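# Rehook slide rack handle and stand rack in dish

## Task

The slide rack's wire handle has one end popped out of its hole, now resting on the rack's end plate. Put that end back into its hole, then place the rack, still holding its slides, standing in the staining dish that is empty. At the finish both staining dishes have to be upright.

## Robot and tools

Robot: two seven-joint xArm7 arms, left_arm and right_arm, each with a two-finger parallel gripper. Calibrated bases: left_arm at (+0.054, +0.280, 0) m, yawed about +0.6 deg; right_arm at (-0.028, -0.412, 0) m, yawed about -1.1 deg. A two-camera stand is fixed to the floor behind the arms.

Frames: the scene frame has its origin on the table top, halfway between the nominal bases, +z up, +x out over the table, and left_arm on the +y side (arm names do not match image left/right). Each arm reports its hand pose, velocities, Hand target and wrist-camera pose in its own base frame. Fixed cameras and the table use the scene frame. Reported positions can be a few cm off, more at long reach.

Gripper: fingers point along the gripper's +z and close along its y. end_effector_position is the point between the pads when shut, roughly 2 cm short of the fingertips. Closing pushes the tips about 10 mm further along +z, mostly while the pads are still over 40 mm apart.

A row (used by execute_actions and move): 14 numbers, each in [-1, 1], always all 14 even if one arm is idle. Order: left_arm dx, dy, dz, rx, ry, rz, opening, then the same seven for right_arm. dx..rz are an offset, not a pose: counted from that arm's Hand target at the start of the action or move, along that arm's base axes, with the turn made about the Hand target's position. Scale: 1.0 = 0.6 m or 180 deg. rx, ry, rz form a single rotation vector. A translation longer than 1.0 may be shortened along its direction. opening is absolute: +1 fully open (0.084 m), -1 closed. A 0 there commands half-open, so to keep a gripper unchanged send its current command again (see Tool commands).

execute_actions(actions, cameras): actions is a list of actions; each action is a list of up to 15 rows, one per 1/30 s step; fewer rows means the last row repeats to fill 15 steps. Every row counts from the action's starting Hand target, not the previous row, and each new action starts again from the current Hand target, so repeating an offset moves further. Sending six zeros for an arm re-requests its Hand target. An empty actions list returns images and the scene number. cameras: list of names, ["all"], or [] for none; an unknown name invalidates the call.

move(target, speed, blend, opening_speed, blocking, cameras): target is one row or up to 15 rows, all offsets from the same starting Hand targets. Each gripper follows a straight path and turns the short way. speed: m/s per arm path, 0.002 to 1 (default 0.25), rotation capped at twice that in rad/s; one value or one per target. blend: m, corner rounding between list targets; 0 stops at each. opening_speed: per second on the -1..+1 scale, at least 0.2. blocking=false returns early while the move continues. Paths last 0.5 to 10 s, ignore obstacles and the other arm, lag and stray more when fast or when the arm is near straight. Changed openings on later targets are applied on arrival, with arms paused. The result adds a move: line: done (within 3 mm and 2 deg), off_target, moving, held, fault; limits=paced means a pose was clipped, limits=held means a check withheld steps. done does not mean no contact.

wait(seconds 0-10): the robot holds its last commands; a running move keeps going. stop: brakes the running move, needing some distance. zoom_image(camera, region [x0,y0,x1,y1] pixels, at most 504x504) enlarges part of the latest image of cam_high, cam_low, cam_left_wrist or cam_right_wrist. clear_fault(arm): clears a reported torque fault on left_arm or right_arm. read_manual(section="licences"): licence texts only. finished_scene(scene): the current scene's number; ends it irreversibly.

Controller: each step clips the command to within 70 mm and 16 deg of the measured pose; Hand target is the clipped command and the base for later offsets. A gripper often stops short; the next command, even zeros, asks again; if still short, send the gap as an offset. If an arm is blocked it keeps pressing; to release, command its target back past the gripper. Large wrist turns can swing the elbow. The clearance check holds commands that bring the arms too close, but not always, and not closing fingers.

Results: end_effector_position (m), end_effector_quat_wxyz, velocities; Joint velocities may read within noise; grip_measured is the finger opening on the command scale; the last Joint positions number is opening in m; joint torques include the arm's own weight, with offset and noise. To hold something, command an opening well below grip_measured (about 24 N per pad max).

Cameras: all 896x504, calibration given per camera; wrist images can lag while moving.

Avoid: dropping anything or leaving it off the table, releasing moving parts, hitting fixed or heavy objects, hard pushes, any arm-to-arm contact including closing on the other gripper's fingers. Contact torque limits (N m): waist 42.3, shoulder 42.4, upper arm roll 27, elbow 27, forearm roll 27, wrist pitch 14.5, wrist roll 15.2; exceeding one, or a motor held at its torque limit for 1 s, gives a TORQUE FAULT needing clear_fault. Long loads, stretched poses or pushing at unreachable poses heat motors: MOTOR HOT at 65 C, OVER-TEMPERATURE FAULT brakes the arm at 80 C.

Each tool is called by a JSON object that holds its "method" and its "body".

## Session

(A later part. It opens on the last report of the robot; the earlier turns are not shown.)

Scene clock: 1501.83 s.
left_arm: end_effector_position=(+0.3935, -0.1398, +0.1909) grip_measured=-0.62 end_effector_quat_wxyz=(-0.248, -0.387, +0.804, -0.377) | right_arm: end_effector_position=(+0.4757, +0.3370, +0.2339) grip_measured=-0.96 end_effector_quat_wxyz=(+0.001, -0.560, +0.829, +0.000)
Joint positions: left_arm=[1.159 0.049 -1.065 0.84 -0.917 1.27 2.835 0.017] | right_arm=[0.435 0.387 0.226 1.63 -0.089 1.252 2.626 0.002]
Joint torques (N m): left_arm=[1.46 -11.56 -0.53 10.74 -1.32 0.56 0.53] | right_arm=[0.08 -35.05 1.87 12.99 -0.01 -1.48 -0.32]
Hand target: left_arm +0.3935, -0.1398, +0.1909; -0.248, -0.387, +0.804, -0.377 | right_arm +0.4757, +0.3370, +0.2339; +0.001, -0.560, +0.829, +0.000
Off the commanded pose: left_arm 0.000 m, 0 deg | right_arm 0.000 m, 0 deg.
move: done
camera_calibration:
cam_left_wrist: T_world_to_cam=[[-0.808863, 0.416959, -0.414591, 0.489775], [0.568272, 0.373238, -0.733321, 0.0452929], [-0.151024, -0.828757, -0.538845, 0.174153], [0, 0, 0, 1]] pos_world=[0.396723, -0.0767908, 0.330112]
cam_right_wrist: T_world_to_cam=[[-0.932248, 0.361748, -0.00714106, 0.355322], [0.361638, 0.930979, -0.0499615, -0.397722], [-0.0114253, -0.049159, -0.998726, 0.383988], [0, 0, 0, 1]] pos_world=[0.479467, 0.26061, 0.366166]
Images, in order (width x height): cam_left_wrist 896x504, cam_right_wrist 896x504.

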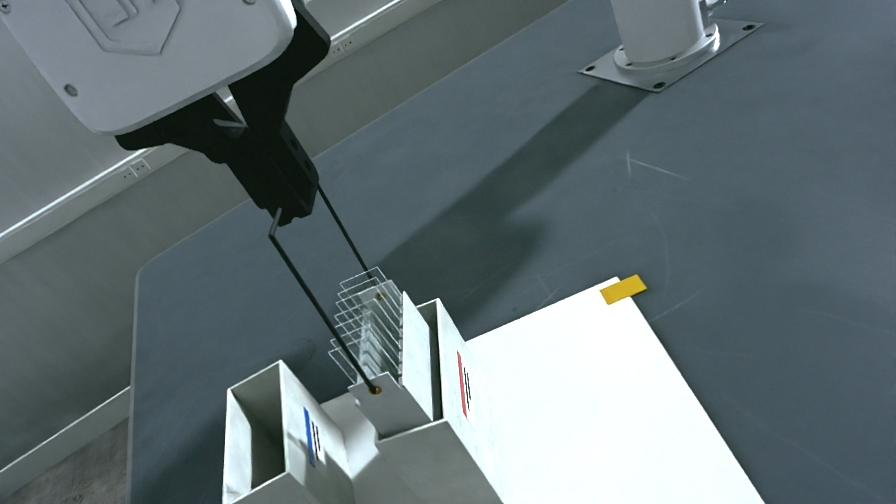

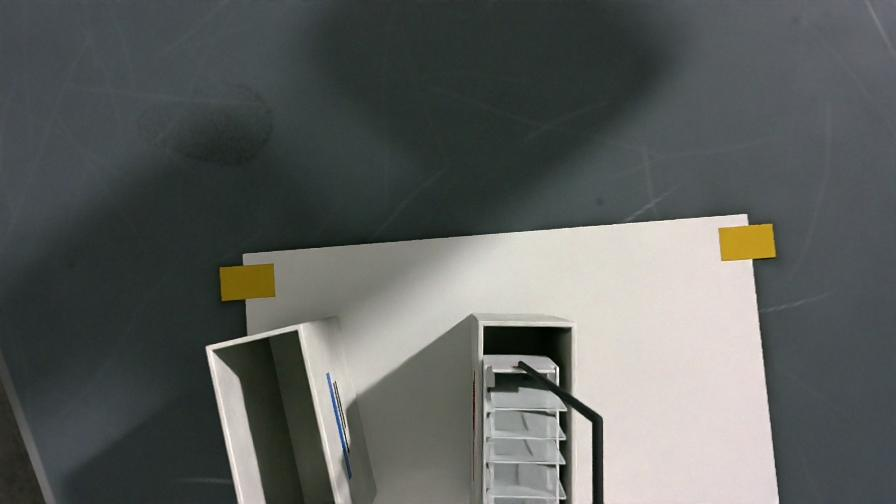

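{"method": "move", "body": {"target": [0,0,0,0,0,0,-0.6, 0,0,0.065,0,0,0,-1], "speed": 0.05, "cameras": ["cam_right_wrist", "cam_left_wrist"]}}

{"method": "zoom_image", "body": {"camera": "cam_left_wrist", "region": [220, 180, 500, 460]}}

Scene clock: 1506.27 s.
left_arm: end_effector_position=(+0.3935, -0.1398, +0.1909) grip_measured=-0.62 end_effector_quat_wxyz=(-0.248, -0.387, +0.804, -0.377) | right_arm: end_effector_position=(+0.4757, +0.3370, +0.2729) grip_measured=-0.96 end_effector_quat_wxyz=(+0.001, -0.560, +0.829, +0.000)
Joint positions: left_arm=[1.159 0.049 -1.065 0.84 -0.917 1.27 2.835 0.017] | right_arm=[0.439 0.38 0.229 1.731 -0.086 1.36 2.623 0.002]
Joint torques (N m): left_arm=[1.32 -11.83 -0.49 10.42 -1.34 0.61 0.48] | right_arm=[0.16 -32.97 1.69 13.03 -0.3 -1.41 -0.35]
Hand target: left_arm +0.3935, -0.1398, +0.1909; -0.248, -0.387, +0.804, -0.377 | right_arm +0.4757, +0.3370, +0.2729; +0.001, -0.560, +0.829, +0.000
Off the commanded pose: left_arm 0.000 m, 0 deg | right_arm 0.000 m, 0 deg.
move: done
camera_calibration:
cam_left_wrist: T_world_to_cam=[[-0.808863, 0.416959, -0.414591, 0.489775], [0.568272, 0.373238, -0.733321, 0.0452929], [-0.151024, -0.828757, -0.538845, 0.174153], [0, 0, 0, 1]] pos_world=[0.396723, -0.0767908, 0.330112]
cam_right_wrist: T_world_to_cam=[[-0.932249, 0.361745, -0.00719801, 0.355624], [0.36164, 0.930985, -0.0498325, -0.395828], [-0.0113254, -0.0490594, -0.998732, 0.422867], [0, 0, 0, 1]] pos_world=[0.479467, 0.26061, 0.405166]
Images, in order (width x height): cam_left_wrist 896x504, cam_right_wrist 896x504.

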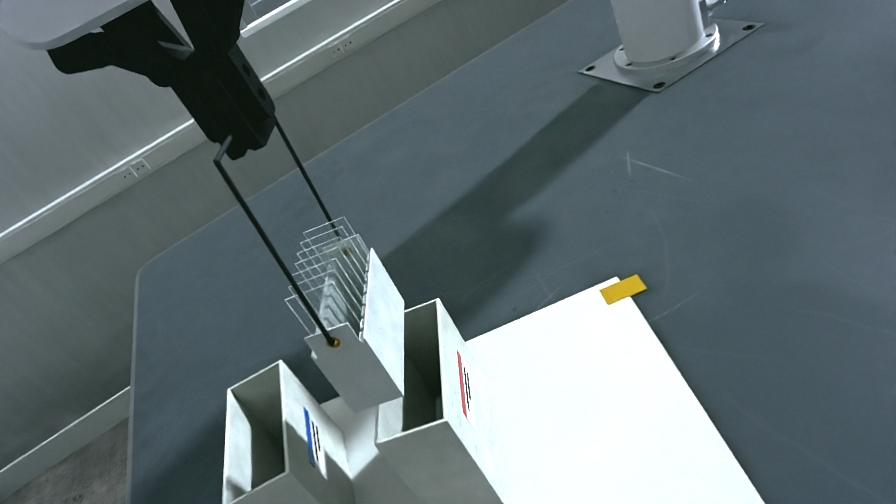

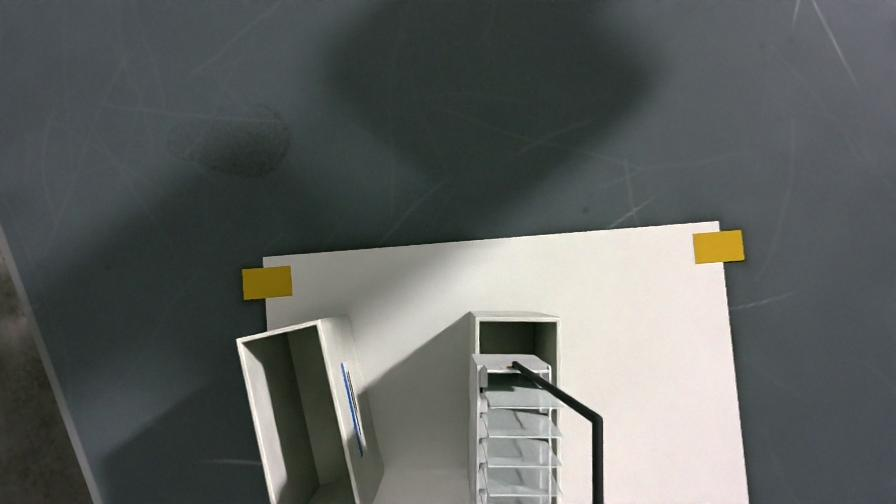

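Scaled by 1.800 from the camera's 896x504 image, which has a finer 1280x720 frame.

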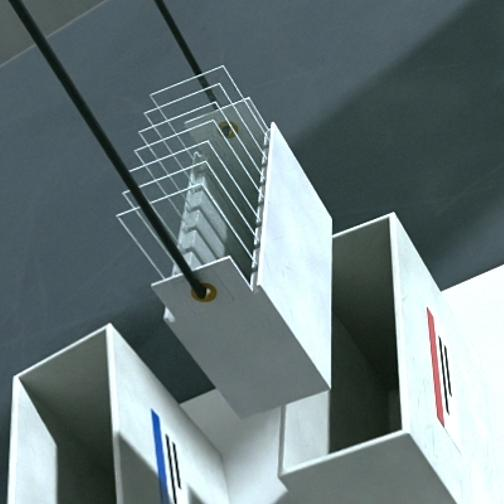

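{"method": "move", "body": {"target": [[0,0,0,0,0,0,-0.6, 0,0,0.003,0.0083,0.0206,0,-1],[0,0,0,0,0,0,-0.6, 0.1712,-0.0635,0.003,0.00578,0.0216,0.0778,-1]], "speed": [0.05,0.08], "blend": 0.002, "cameras": ["cam_right_wrist", "cam_left_wrist", "cam_high"]}}

{"method": "zoom_image", "body": {"camera": "cam_left_wrist", "region": [100, 180, 400, 480]}}

{"method": "zoom_image", "body": {"camera": "cam_right_wrist", "region": [440, 300, 660, 504]}}

Scene clock: 1529.93 s.
left_arm: end_effector_position=(+0.3935, -0.1398, +0.1909) grip_measured=-0.62 end_effector_quat_wxyz=(-0.248, -0.387, +0.804, -0.377) | right_arm: end_effector_position=(+0.5783, +0.2989, +0.2747) grip_measured=-0.96 end_effector_quat_wxyz=(-0.022, -0.656, +0.754, +0.026)
Joint positions: left_arm=[1.159 0.049 -1.065 0.84 -0.917 1.27 2.835 0.017] | right_arm=[0.388 0.863 0.21 2.526 -0.117 1.727 2.224 0.002]
Joint torques (N m): left_arm=[0.98 -11.55 -0.57 10.6 -1.46 0.64 0.44] | right_arm=[0.06 -41.52 0.71 12.2 -0.39 -1.31 -0.33]
Hand target: left_arm +0.3935, -0.1398, +0.1909; -0.248, -0.387, +0.804, -0.377 | right_arm +0.5784, +0.2989, +0.2747; -0.022, -0.656, +0.754, +0.027
Off the commanded pose: left_arm 0.000 m, 0 deg | right_arm 0.000 m, 0 deg.
move: done
camera_calibration:
cam_left_wrist: T_world_to_cam=[[-0.808863, 0.416959, -0.414591, 0.489775], [0.568272, 0.373238, -0.733321, 0.0452929], [-0.151024, -0.828757, -0.538845, 0.174153], [0, 0, 0, 1]] pos_world=[0.396723, -0.0767908, 0.330112]
cam_right_wrist: T_world_to_cam=[[-0.990199, 0.125062, 0.0621722, 0.550338], [0.122167, 0.991329, -0.0483918, -0.277309], [-0.0676851, -0.0403221, -0.996892, 0.453368], [0, 0, 0, 1]] pos_world=[0.609508, 0.224358, 0.404324]
Images, in order (width x height): cam_high 896x504, cam_left_wrist 896x504, cam_right_wrist 896x504.

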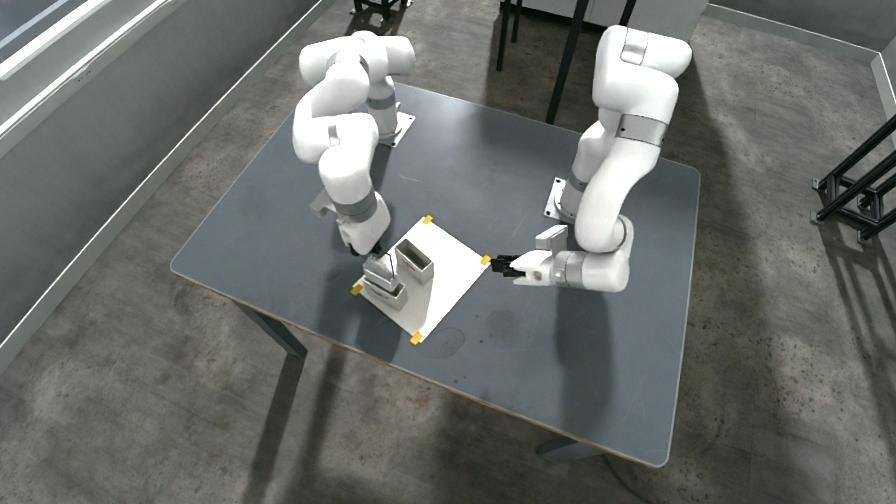

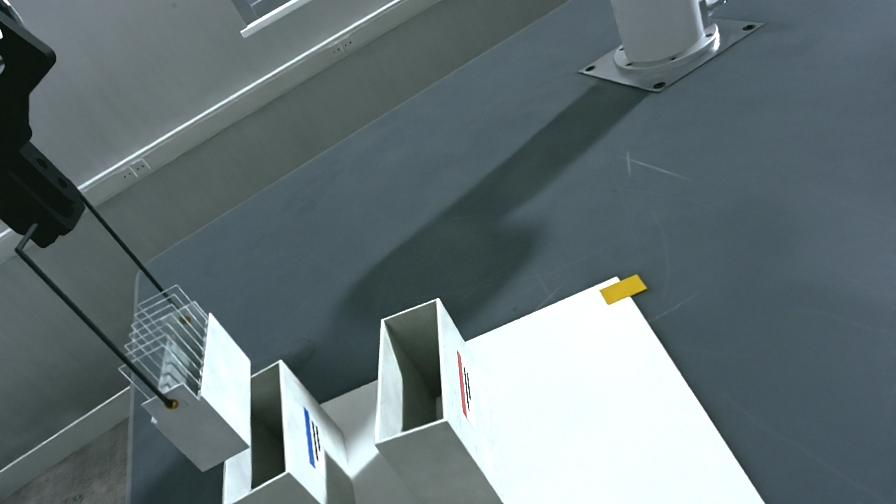

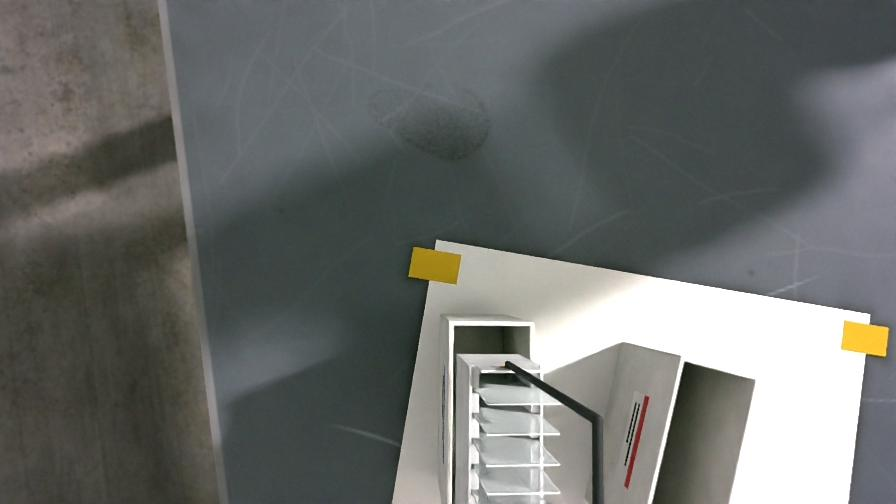

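Scaled by 1.680 from the camera's 896x504 image, which has a finer 1280x720 frame.

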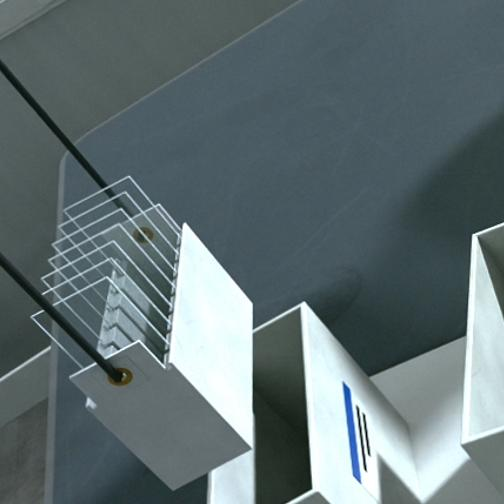

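Scaled by 2.291 from the camera's 896x504 image, which has a finer 1280x720 frame.

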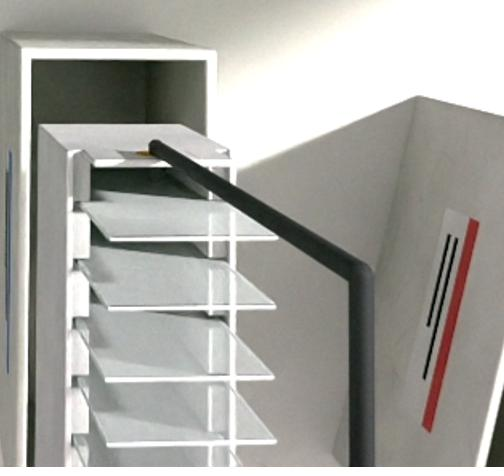

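{"method": "move", "body": {"target": [[0,0,0,0,0,0,-0.6, -0.00827,0.00108,0,0,0,0,-1],[0,0,0,0,0,0,-0.6, -0.00827,0.00108,-0.03,0,0,0,-1]], "speed": [0.05,0.05], "cameras": ["cam_right_wrist", "cam_left_wrist"]}}

{"method": "zoom_image", "body": {"camera": "cam_left_wrist", "region": [100, 240, 380, 504]}}

{"method": "zoom_image", "body": {"camera": "cam_right_wrist", "region": [420, 290, 640, 504]}}

Scene clock: 1552.63 s.
left_arm: end_effector_position=(+0.3935, -0.1398, +0.1909) grip_measured=-0.62 end_effector_quat_wxyz=(-0.248, -0.387, +0.804, -0.377) | right_arm: end_effector_position=(+0.5735, +0.2996, +0.2567) grip_measured=-0.96 end_effector_quat_wxyz=(-0.022, -0.656, +0.754, +0.027)
Joint positions: left_arm=[1.159 0.049 -1.065 0.84 -0.917 1.27 2.835 0.017] | right_arm=[0.365 0.775 0.218 2.319 -0.108 1.61 2.234 0.002]
Joint torques (N m): left_arm=[1.21 -11.53 -0.67 10.65 -1.39 0.55 0.37] | right_arm=[-1.08 -42.65 2.01 11.7 0.18 -1.95 0.2]
Hand target: left_arm +0.3935, -0.1398, +0.1909; -0.248, -0.387, +0.804, -0.377 | right_arm +0.5734, +0.2996, +0.2567; -0.022, -0.656, +0.754, +0.027
Off the commanded pose: left_arm 0.000 m, 0 deg | right_arm 0.000 m, 0 deg.
move: done
camera_calibration:
cam_left_wrist: T_world_to_cam=[[-0.808863, 0.416959, -0.414591, 0.489775], [0.568272, 0.373238, -0.733321, 0.0452929], [-0.151024, -0.828757, -0.538845, 0.174153], [0, 0, 0, 1]] pos_world=[0.396723, -0.0767908, 0.330112]
cam_right_wrist: T_world_to_cam=[[-0.990162, 0.125027, 0.0628231, 0.546338], [0.122072, 0.991317, -0.0488735, -0.27814], [-0.0683881, -0.0407238, -0.996827, 0.435623], [0, 0, 0, 1]] pos_world=[0.604708, 0.225158, 0.386325]
Images, in order (width x height): cam_left_wrist 896x504, cam_right_wrist 896x504.

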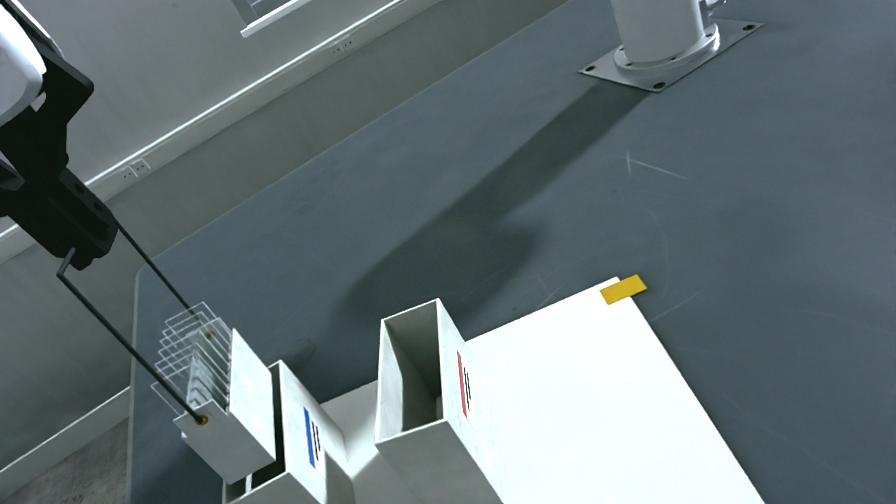

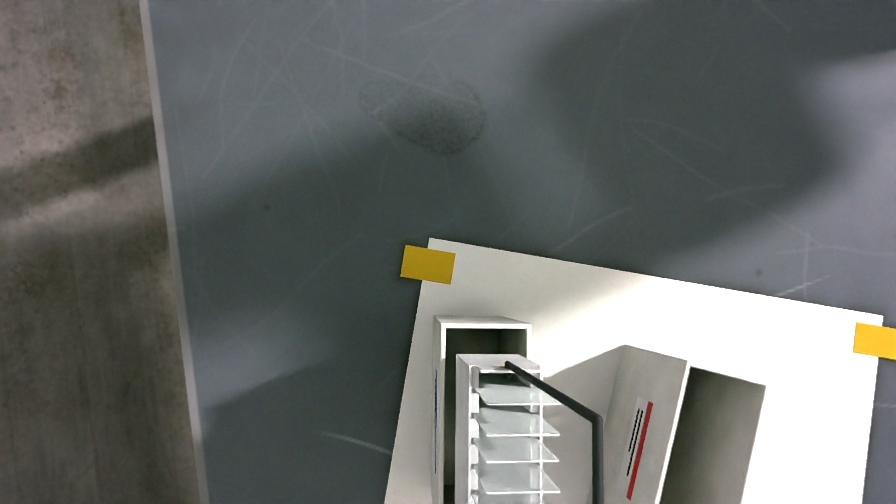

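Scaled by 1.800 from the camera's 896x504 image, which has a finer 1280x720 frame.

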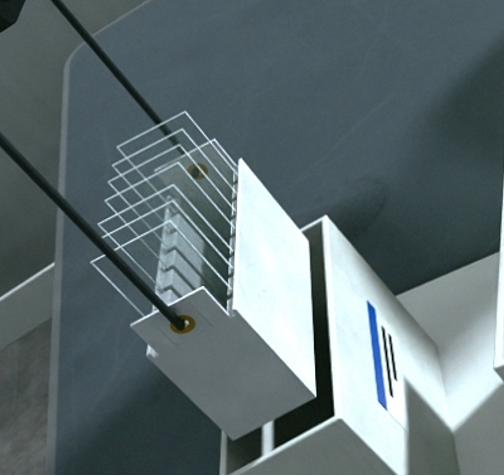

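Scaled by 2.291 from the camera's 896x504 image, which has a finer 1280x720 frame.

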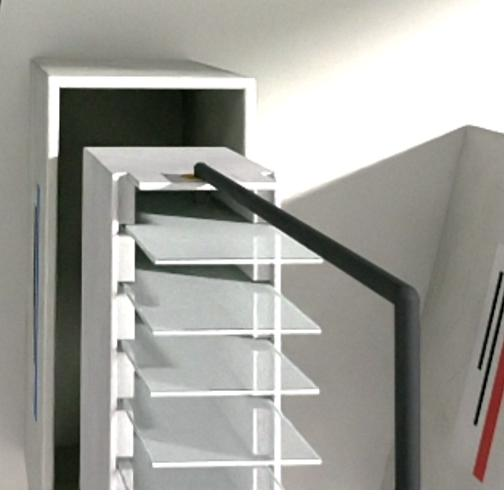

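{"method": "move", "body": {"target": [[0,0,0,0,0,0,-0.6, -0.0006,-0.0041,-0.015,0,0,0,-1],[0,0,0,0,0,0,-0.6, -0.0006,-0.0041,-0.09,0,0,0,-1]], "speed": [0.04,0.05], "blend": 0.003, "cameras": ["cam_right_wrist", "cam_left_wrist"]}}

{"method": "zoom_image", "body": {"camera": "cam_left_wrist", "region": [100, 240, 380, 504]}}

{"method": "zoom_image", "body": {"camera": "cam_right_wrist", "region": [420, 290, 640, 504]}}

Scene clock: 1564.13 s.
left_arm: end_effector_position=(+0.3935, -0.1398, +0.1909) grip_measured=-0.62 end_effector_quat_wxyz=(-0.248, -0.387, +0.804, -0.377) | right_arm: end_effector_position=(+0.5731, +0.2971, +0.2027) grip_measured=-0.96 end_effector_quat_wxyz=(-0.022, -0.656, +0.754, +0.027)
Joint positions: left_arm=[1.159 0.049 -1.065 0.84 -0.917 1.27 2.835 0.017] | right_arm=[0.337 0.73 0.22 2.084 -0.105 1.423 2.234 0.002]
Joint torques (N m): left_arm=[0.98 -11.62 -0.62 10.67 -1.26 0.62 0.44] | right_arm=[-0.95 -42.36 1.31 11.91 -0.55 -1.94 0.26]
Hand target: left_arm +0.3935, -0.1398, +0.1909; -0.248, -0.387, +0.804, -0.377 | right_arm +0.5731, +0.2971, +0.2027; -0.022, -0.656, +0.754, +0.027
Off the commanded pose: left_arm 0.000 m, 0 deg | right_arm 0.000 m, 0 deg.
move: done
camera_calibration:
cam_left_wrist: T_world_to_cam=[[-0.808863, 0.416959, -0.414591, 0.489775], [0.568272, 0.373238, -0.733321, 0.0452929], [-0.151024, -0.828757, -0.538845, 0.174153], [0, 0, 0, 1]] pos_world=[0.396723, -0.0767908, 0.330112]
cam_right_wrist: T_world_to_cam=[[-0.990163, 0.12502, 0.0628235, 0.549742], [0.122065, 0.991318, -0.0488731, -0.278256], [-0.0683882, -0.0407238, -0.996827, 0.381772], [0, 0, 0, 1]] pos_world=[0.604408, 0.222658, 0.332425]
Images, in order (width x height): cam_left_wrist 896x504, cam_right_wrist 896x504.

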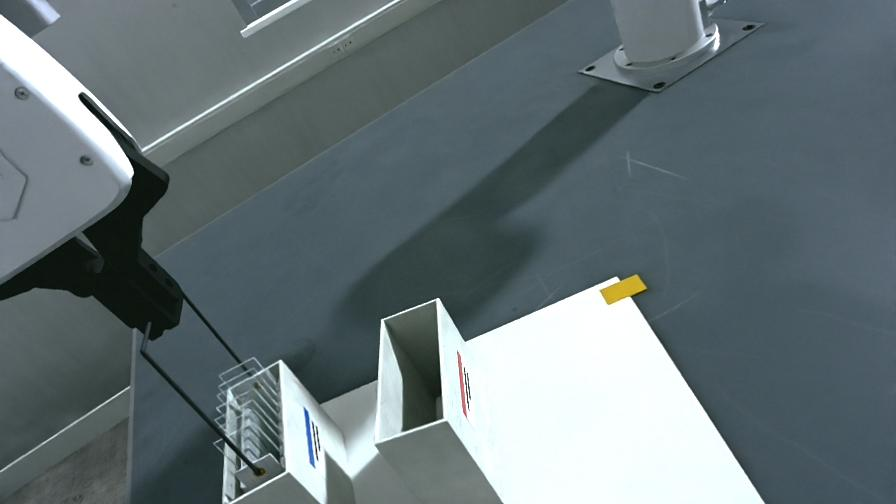

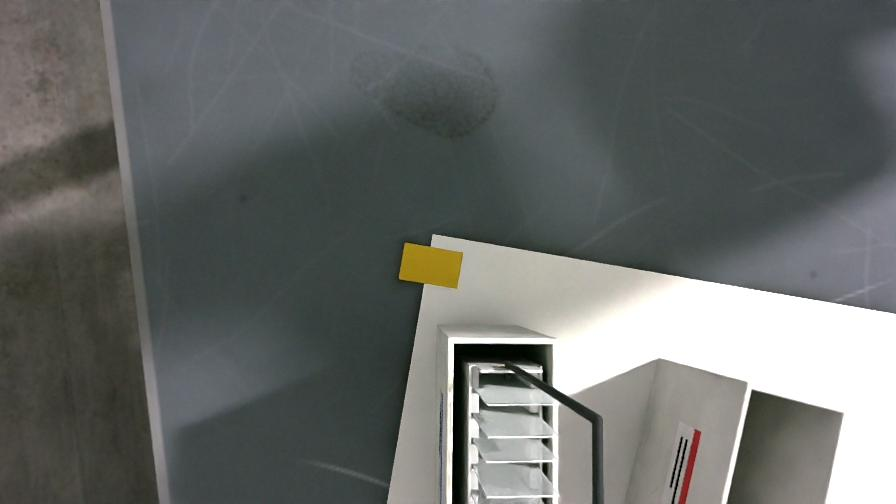

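Scaled by 1.800 from the camera's 896x504 image, which has a finer 1280x720 frame.

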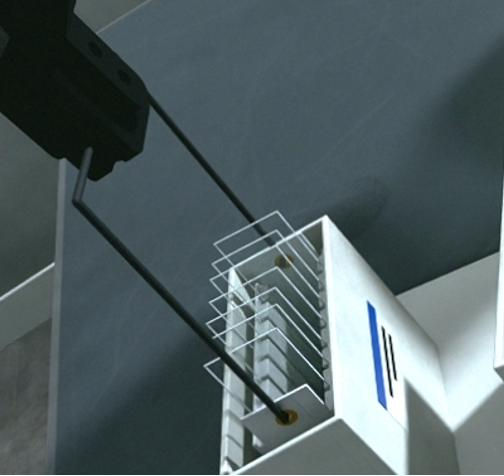

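Scaled by 2.291 from the camera's 896x504 image, which has a finer 1280x720 frame.

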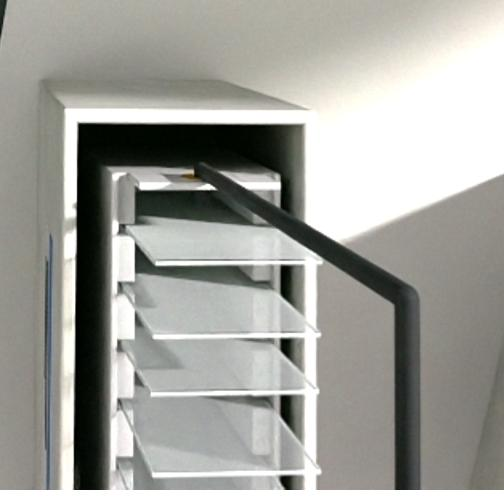

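{"method": "move", "body": {"target": [0,0,0,0,0,0,-0.6, 0,0,-0.053,0,0,0,-1], "speed": 0.04, "cameras": ["cam_right_wrist", "cam_left_wrist"]}}

{"method": "zoom_image", "body": {"camera": "cam_left_wrist", "region": [100, 240, 380, 504]}}

{"method": "zoom_image", "body": {"camera": "cam_right_wrist", "region": [420, 290, 640, 504]}}

Scene clock: 1570.67 s.
left_arm: end_effector_position=(+0.3935, -0.1398, +0.1909) grip_measured=-0.62 end_effector_quat_wxyz=(-0.248, -0.387, +0.804, -0.377) | right_arm: end_effector_position=(+0.5731, +0.2971, +0.1709) grip_measured=-0.96 end_effector_quat_wxyz=(-0.022, -0.656, +0.754, +0.027)
Joint positions: left_arm=[1.159 0.049 -1.065 0.84 -0.917 1.27 2.835 0.017] | right_arm=[0.331 0.735 0.219 2.002 -0.107 1.336 2.235 0.002]
Joint torques (N m): left_arm=[0.95 -11.45 -0.65 10.66 -1.32 0.5 0.44] | right_arm=[-1.1 -40.34 1.49 11.83 -0.47 -1.94 0.23]
Hand target: left_arm +0.3935, -0.1398, +0.1909; -0.248, -0.387, +0.804, -0.377 | right_arm +0.5731, +0.2971, +0.1709; -0.022, -0.656, +0.754, +0.027
Off the commanded pose: left_arm 0.000 m, 0 deg | right_arm 0.000 m, 0 deg.
move: done
camera_calibration:
cam_left_wrist: T_world_to_cam=[[-0.808863, 0.416959, -0.414591, 0.489775], [0.568272, 0.373238, -0.733321, 0.0452929], [-0.151024, -0.828757, -0.538845, 0.174153], [0, 0, 0, 1]] pos_world=[0.396723, -0.0767908, 0.330112]
cam_right_wrist: T_world_to_cam=[[-0.990163, 0.12502, 0.0628235, 0.55174], [0.122065, 0.991318, -0.0488731, -0.27981], [-0.0683882, -0.0407238, -0.996827, 0.350073], [0, 0, 0, 1]] pos_world=[0.604408, 0.222658, 0.300625]
Images, in order (width x height): cam_left_wrist 896x504, cam_right_wrist 896x504.

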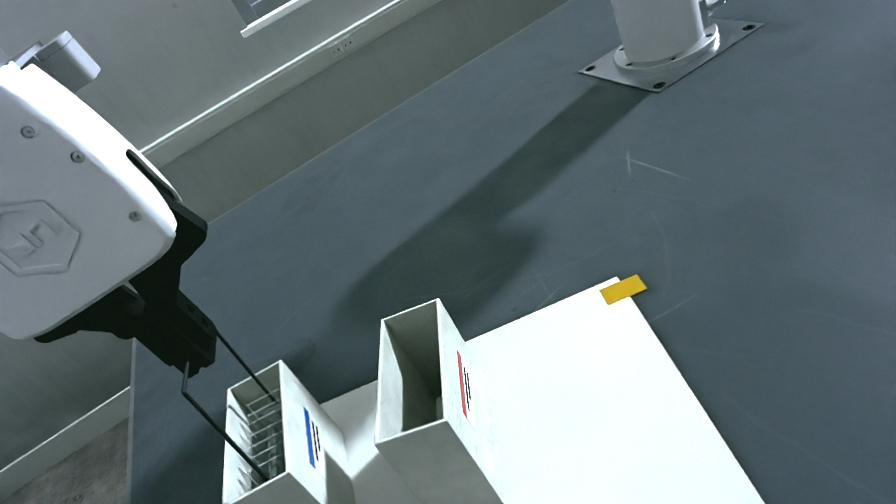

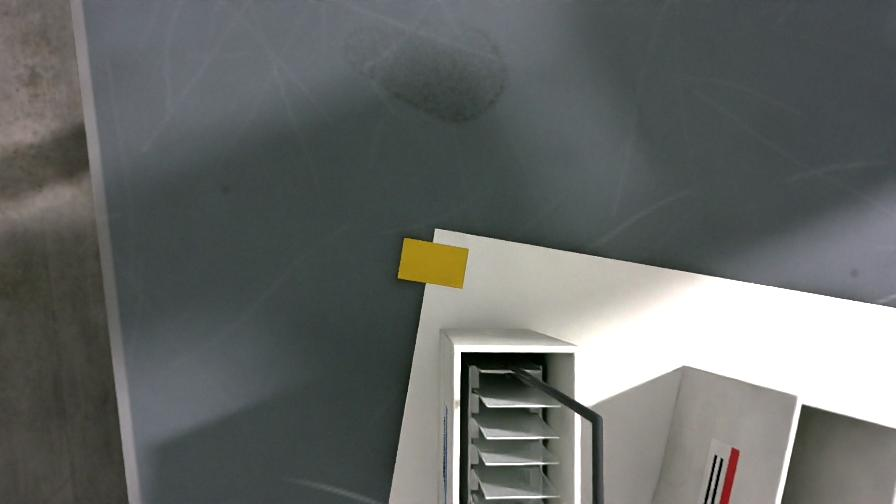

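Scaled by 1.800 from the camera's 896x504 image, which has a finer 1280x720 frame.

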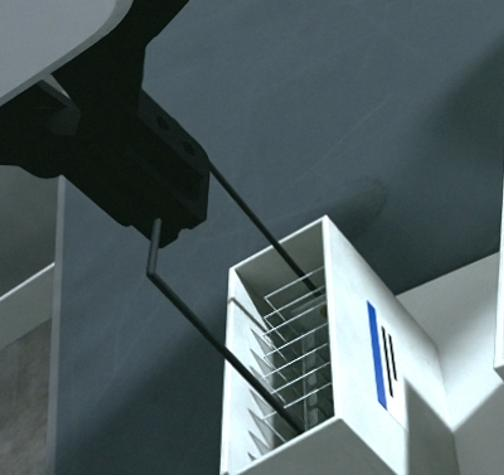

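Scaled by 2.291 from the camera's 896x504 image, which has a finer 1280x720 frame.

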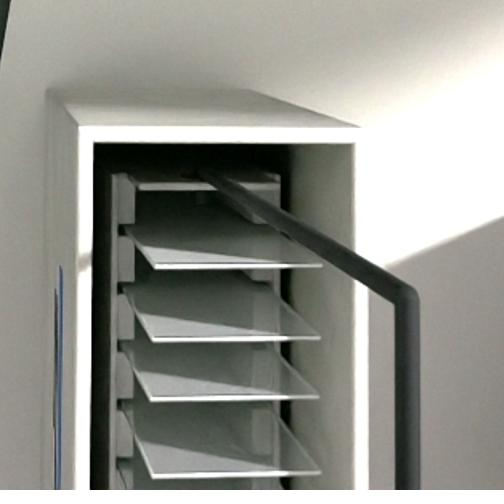

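{"method": "move", "body": {"target": [0,0,0,0,0,0,-0.6, 0,0,-0.0053,0,0,0,-1], "speed": 0.02, "cameras": ["cam_right_wrist", "cam_left_wrist"]}}

{"method": "zoom_image", "body": {"camera": "cam_right_wrist", "region": [420, 290, 640, 504]}}

Scene clock: 1574.80 s.
left_arm: end_effector_position=(+0.3935, -0.1398, +0.1909) grip_measured=-0.62 end_effector_quat_wxyz=(-0.248, -0.387, +0.804, -0.377) | right_arm: end_effector_position=(+0.5731, +0.2971, +0.1678) grip_measured=-0.96 end_effector_quat_wxyz=(-0.022, -0.656, +0.754, +0.027)
Joint positions: left_arm=[1.159 0.049 -1.065 0.84 -0.917 1.27 2.835 0.017] | right_arm=[0.33 0.736 0.219 1.995 -0.107 1.327 2.235 0.002]
Joint torques (N m): left_arm=[1.3 -11.83 -0.71 10.63 -1.55 0.54 0.45] | right_arm=[-1.1 -40.11 1.42 11.77 -0.4 -1.98 0.26]
Hand target: left_arm +0.3935, -0.1398, +0.1909; -0.248, -0.387, +0.804, -0.377 | right_arm +0.5731, +0.2971, +0.1677; -0.022, -0.656, +0.754, +0.027
Off the commanded pose: left_arm 0.000 m, 0 deg | right_arm 0.000 m, 0 deg.
move: done
camera_calibration:
cam_left_wrist: T_world_to_cam=[[-0.808863, 0.416959, -0.414591, 0.489775], [0.568272, 0.373238, -0.733321, 0.0452929], [-0.151024, -0.828757, -0.538845, 0.174153], [0, 0, 0, 1]] pos_world=[0.396723, -0.0767908, 0.330112]
cam_right_wrist: T_world_to_cam=[[-0.990163, 0.12502, 0.0628235, 0.551941], [0.122065, 0.991318, -0.0488731, -0.279966], [-0.0683882, -0.0407238, -0.996827, 0.346883], [0, 0, 0, 1]] pos_world=[0.604408, 0.222658, 0.297425]
Images, in order (width x height): cam_left_wrist 896x504, cam_right_wrist 896x504.

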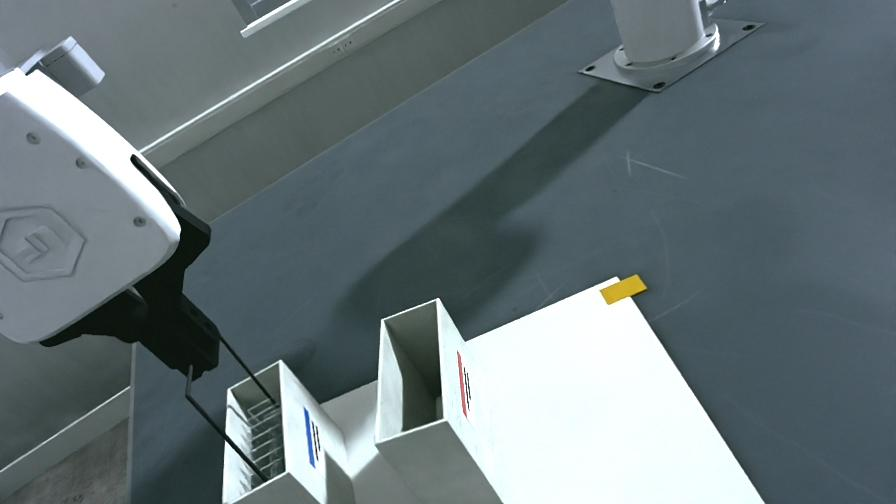

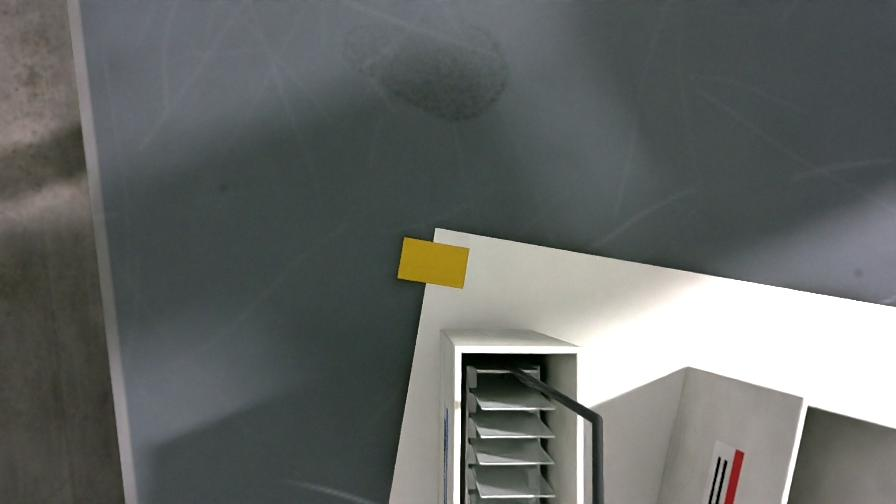

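Scaled by 2.291 from the camera's 896x504 image, which has a finer 1280x720 frame.

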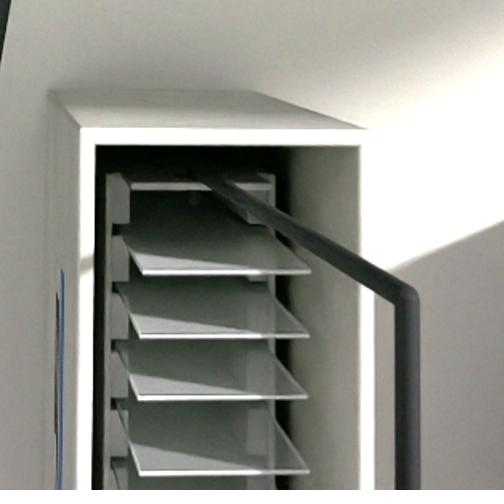

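{"method": "move", "body": {"target": [[0,0,0,0,0,0,-0.6, 0,0,-0.0017,0,0,0,-1],[0,0,0,0,0,0,-0.6, -0.0383,0.005,-0.0075,0,0,0,-1],[0,0,0,0,0,0,-0.6, -0.0583,0.0076,-0.0142,0,0,0,-1],[0,0,0,0,0,0,-0.6, -0.0736,0.0096,-0.0213,0,0,0,-1]], "speed": [0.02,0.05,0.05,0.04], "blend": [0,0.005,0.005,0], "cameras": ["cam_right_wrist", "cam_left_wrist"]}}

{"method": "zoom_image", "body": {"camera": "cam_left_wrist", "region": [120, 260, 380, 504]}}

{"method": "zoom_image", "body": {"camera": "cam_right_wrist", "region": [320, 290, 620, 504]}}

Scene clock: 1590.10 s.
left_arm: end_effector_position=(+0.3935, -0.1398, +0.1909) grip_measured=-0.62 end_effector_quat_wxyz=(-0.248, -0.387, +0.804, -0.377) | right_arm: end_effector_position=(+0.5289, +0.3029, +0.1550) grip_measured=-0.96 end_effector_quat_wxyz=(-0.022, -0.656, +0.754, +0.027)
Joint positions: left_arm=[1.159 0.049 -1.065 0.84 -0.917 1.27 2.835 0.017] | right_arm=[0.33 0.589 0.237 1.715 -0.093 1.194 2.277 0.002]
Joint torques (N m): left_arm=[0.94 -11.54 -0.89 10.65 -1.43 0.54 0.48] | right_arm=[-0.21 -37.81 2.52 11.21 0.2 -1.62 0.21]
Hand target: left_arm +0.3935, -0.1398, +0.1909; -0.248, -0.387, +0.804, -0.377 | right_arm +0.5289, +0.3029, +0.1550; -0.022, -0.656, +0.754, +0.027
Off the commanded pose: left_arm 0.000 m, 0 deg | right_arm 0.000 m, 0 deg.
move: done
camera_calibration:
cam_left_wrist: T_world_to_cam=[[-0.808863, 0.416959, -0.414591, 0.489775], [0.568272, 0.373238, -0.733321, 0.0452929], [-0.151024, -0.828757, -0.538845, 0.174153], [0, 0, 0, 1]] pos_world=[0.396723, -0.0767908, 0.330112]
cam_right_wrist: T_world_to_cam=[[-0.990163, 0.12502, 0.0628235, 0.508254], [0.122065, 0.991318, -0.0488731, -0.280946], [-0.0683882, -0.0407238, -0.996827, 0.331337], [0, 0, 0, 1]] pos_world=[0.560208, 0.228458, 0.284625]
Images, in order (width x height): cam_left_wrist 896x504, cam_right_wrist 896x504.

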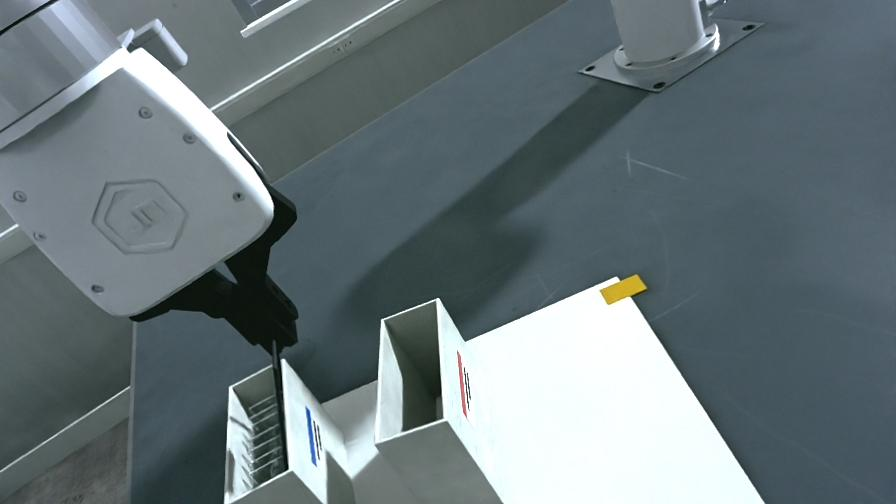

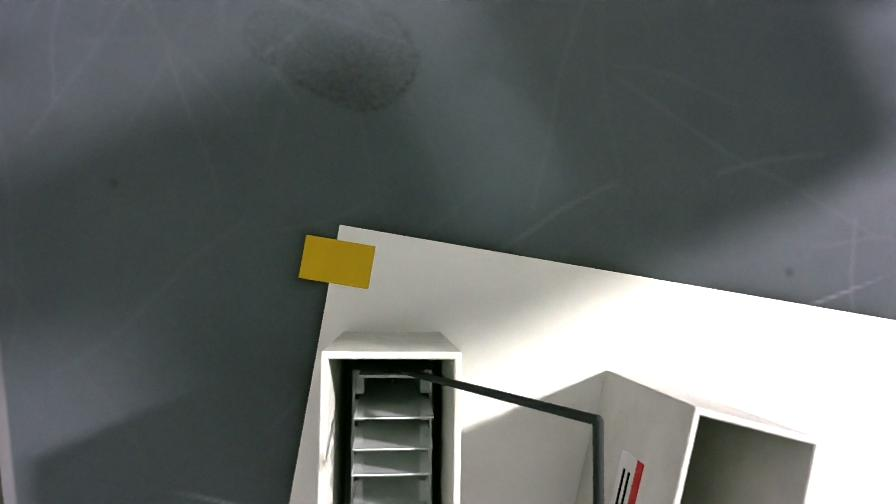

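Scaled by 1.938 from the camera's 896x504 image, which has a finer 1280x720 frame.

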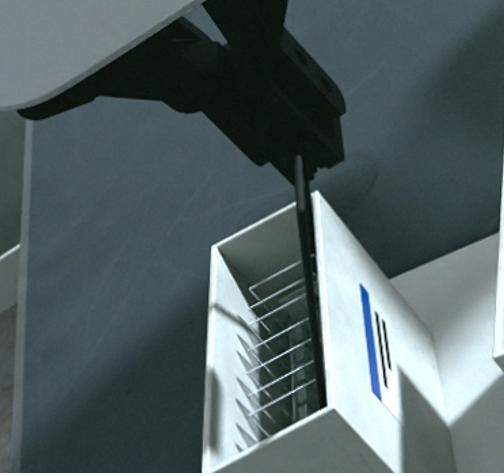

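Scaled by 1.680 from the camera's 896x504 image, which has a finer 1280x720 frame.

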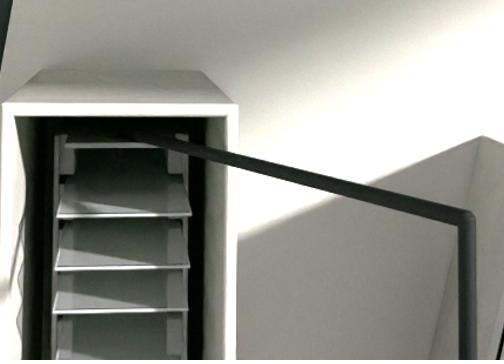

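{"method": "move", "body": {"target": [[0,0,0,0,0,0,-0.6, -0.0043,0.0006,-0.0025,0,0,0,-1],[0,0,0,0,0,0,-0.6, -0.0043,0.0006,-0.0025,0,0,0,-0.6]], "speed": 0.03, "opening_speed": 0.4, "cameras": ["cam_right_wrist", "cam_left_wrist"]}}

{"method": "zoom_image", "body": {"camera": "cam_right_wrist", "region": [320, 290, 620, 504]}}

Scene clock: 1597.53 s.
left_arm: end_effector_position=(+0.3935, -0.1398, +0.1909) grip_measured=-0.62 end_effector_quat_wxyz=(-0.248, -0.387, +0.804, -0.377) | right_arm: end_effector_position=(+0.5263, +0.3033, +0.1535) grip_measured=-0.62 end_effector_quat_wxyz=(-0.022, -0.656, +0.754, +0.027)
Joint positions: left_arm=[1.159 0.049 -1.065 0.84 -0.917 1.27 2.835 0.017] | right_arm=[0.33 0.583 0.238 1.7 -0.093 1.186 2.279 0.017]
Joint torques (N m): left_arm=[0.89 -11.77 -0.78 10.69 -1.4 0.63 0.39] | right_arm=[0.06 -37.57 2.25 12.27 -0.05 -1.55 0.09]
Hand target: left_arm +0.3935, -0.1398, +0.1909; -0.248, -0.387, +0.804, -0.377 | right_arm +0.5263, +0.3033, +0.1535; -0.022, -0.656, +0.754, +0.027
Off the commanded pose: left_arm 0.000 m, 0 deg | right_arm 0.000 m, 0 deg.
move: done
camera_calibration:
cam_left_wrist: T_world_to_cam=[[-0.808863, 0.416959, -0.414591, 0.489775], [0.568272, 0.373238, -0.733321, 0.0452929], [-0.151024, -0.828757, -0.538845, 0.174153], [0, 0, 0, 1]] pos_world=[0.396723, -0.0767908, 0.330112]
cam_right_wrist: T_world_to_cam=[[-0.990163, 0.12502, 0.0628235, 0.505737], [0.122065, 0.991318, -0.0488731, -0.281], [-0.0683882, -0.0407238, -0.996827, 0.329676], [0, 0, 0, 1]] pos_world=[0.557608, 0.228758, 0.283125]
Images, in order (width x height): cam_left_wrist 896x504, cam_right_wrist 896x504.

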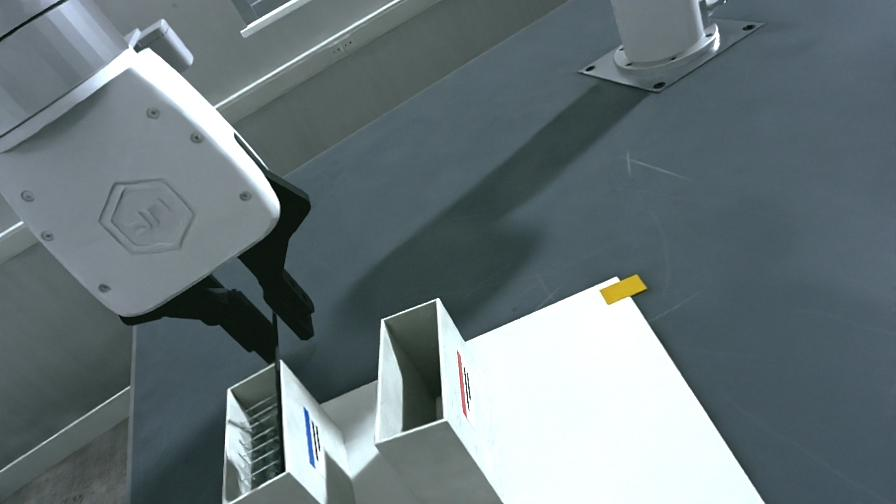

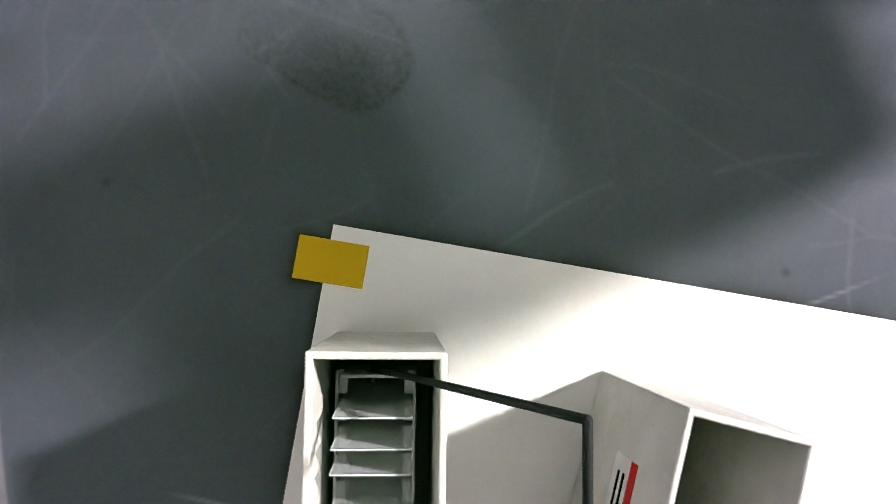

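Scaled by 1.680 from the camera's 896x504 image, which has a finer 1280x720 frame.

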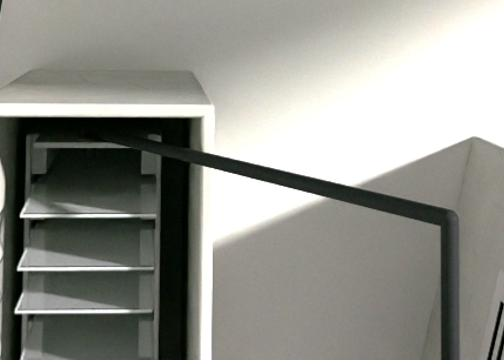

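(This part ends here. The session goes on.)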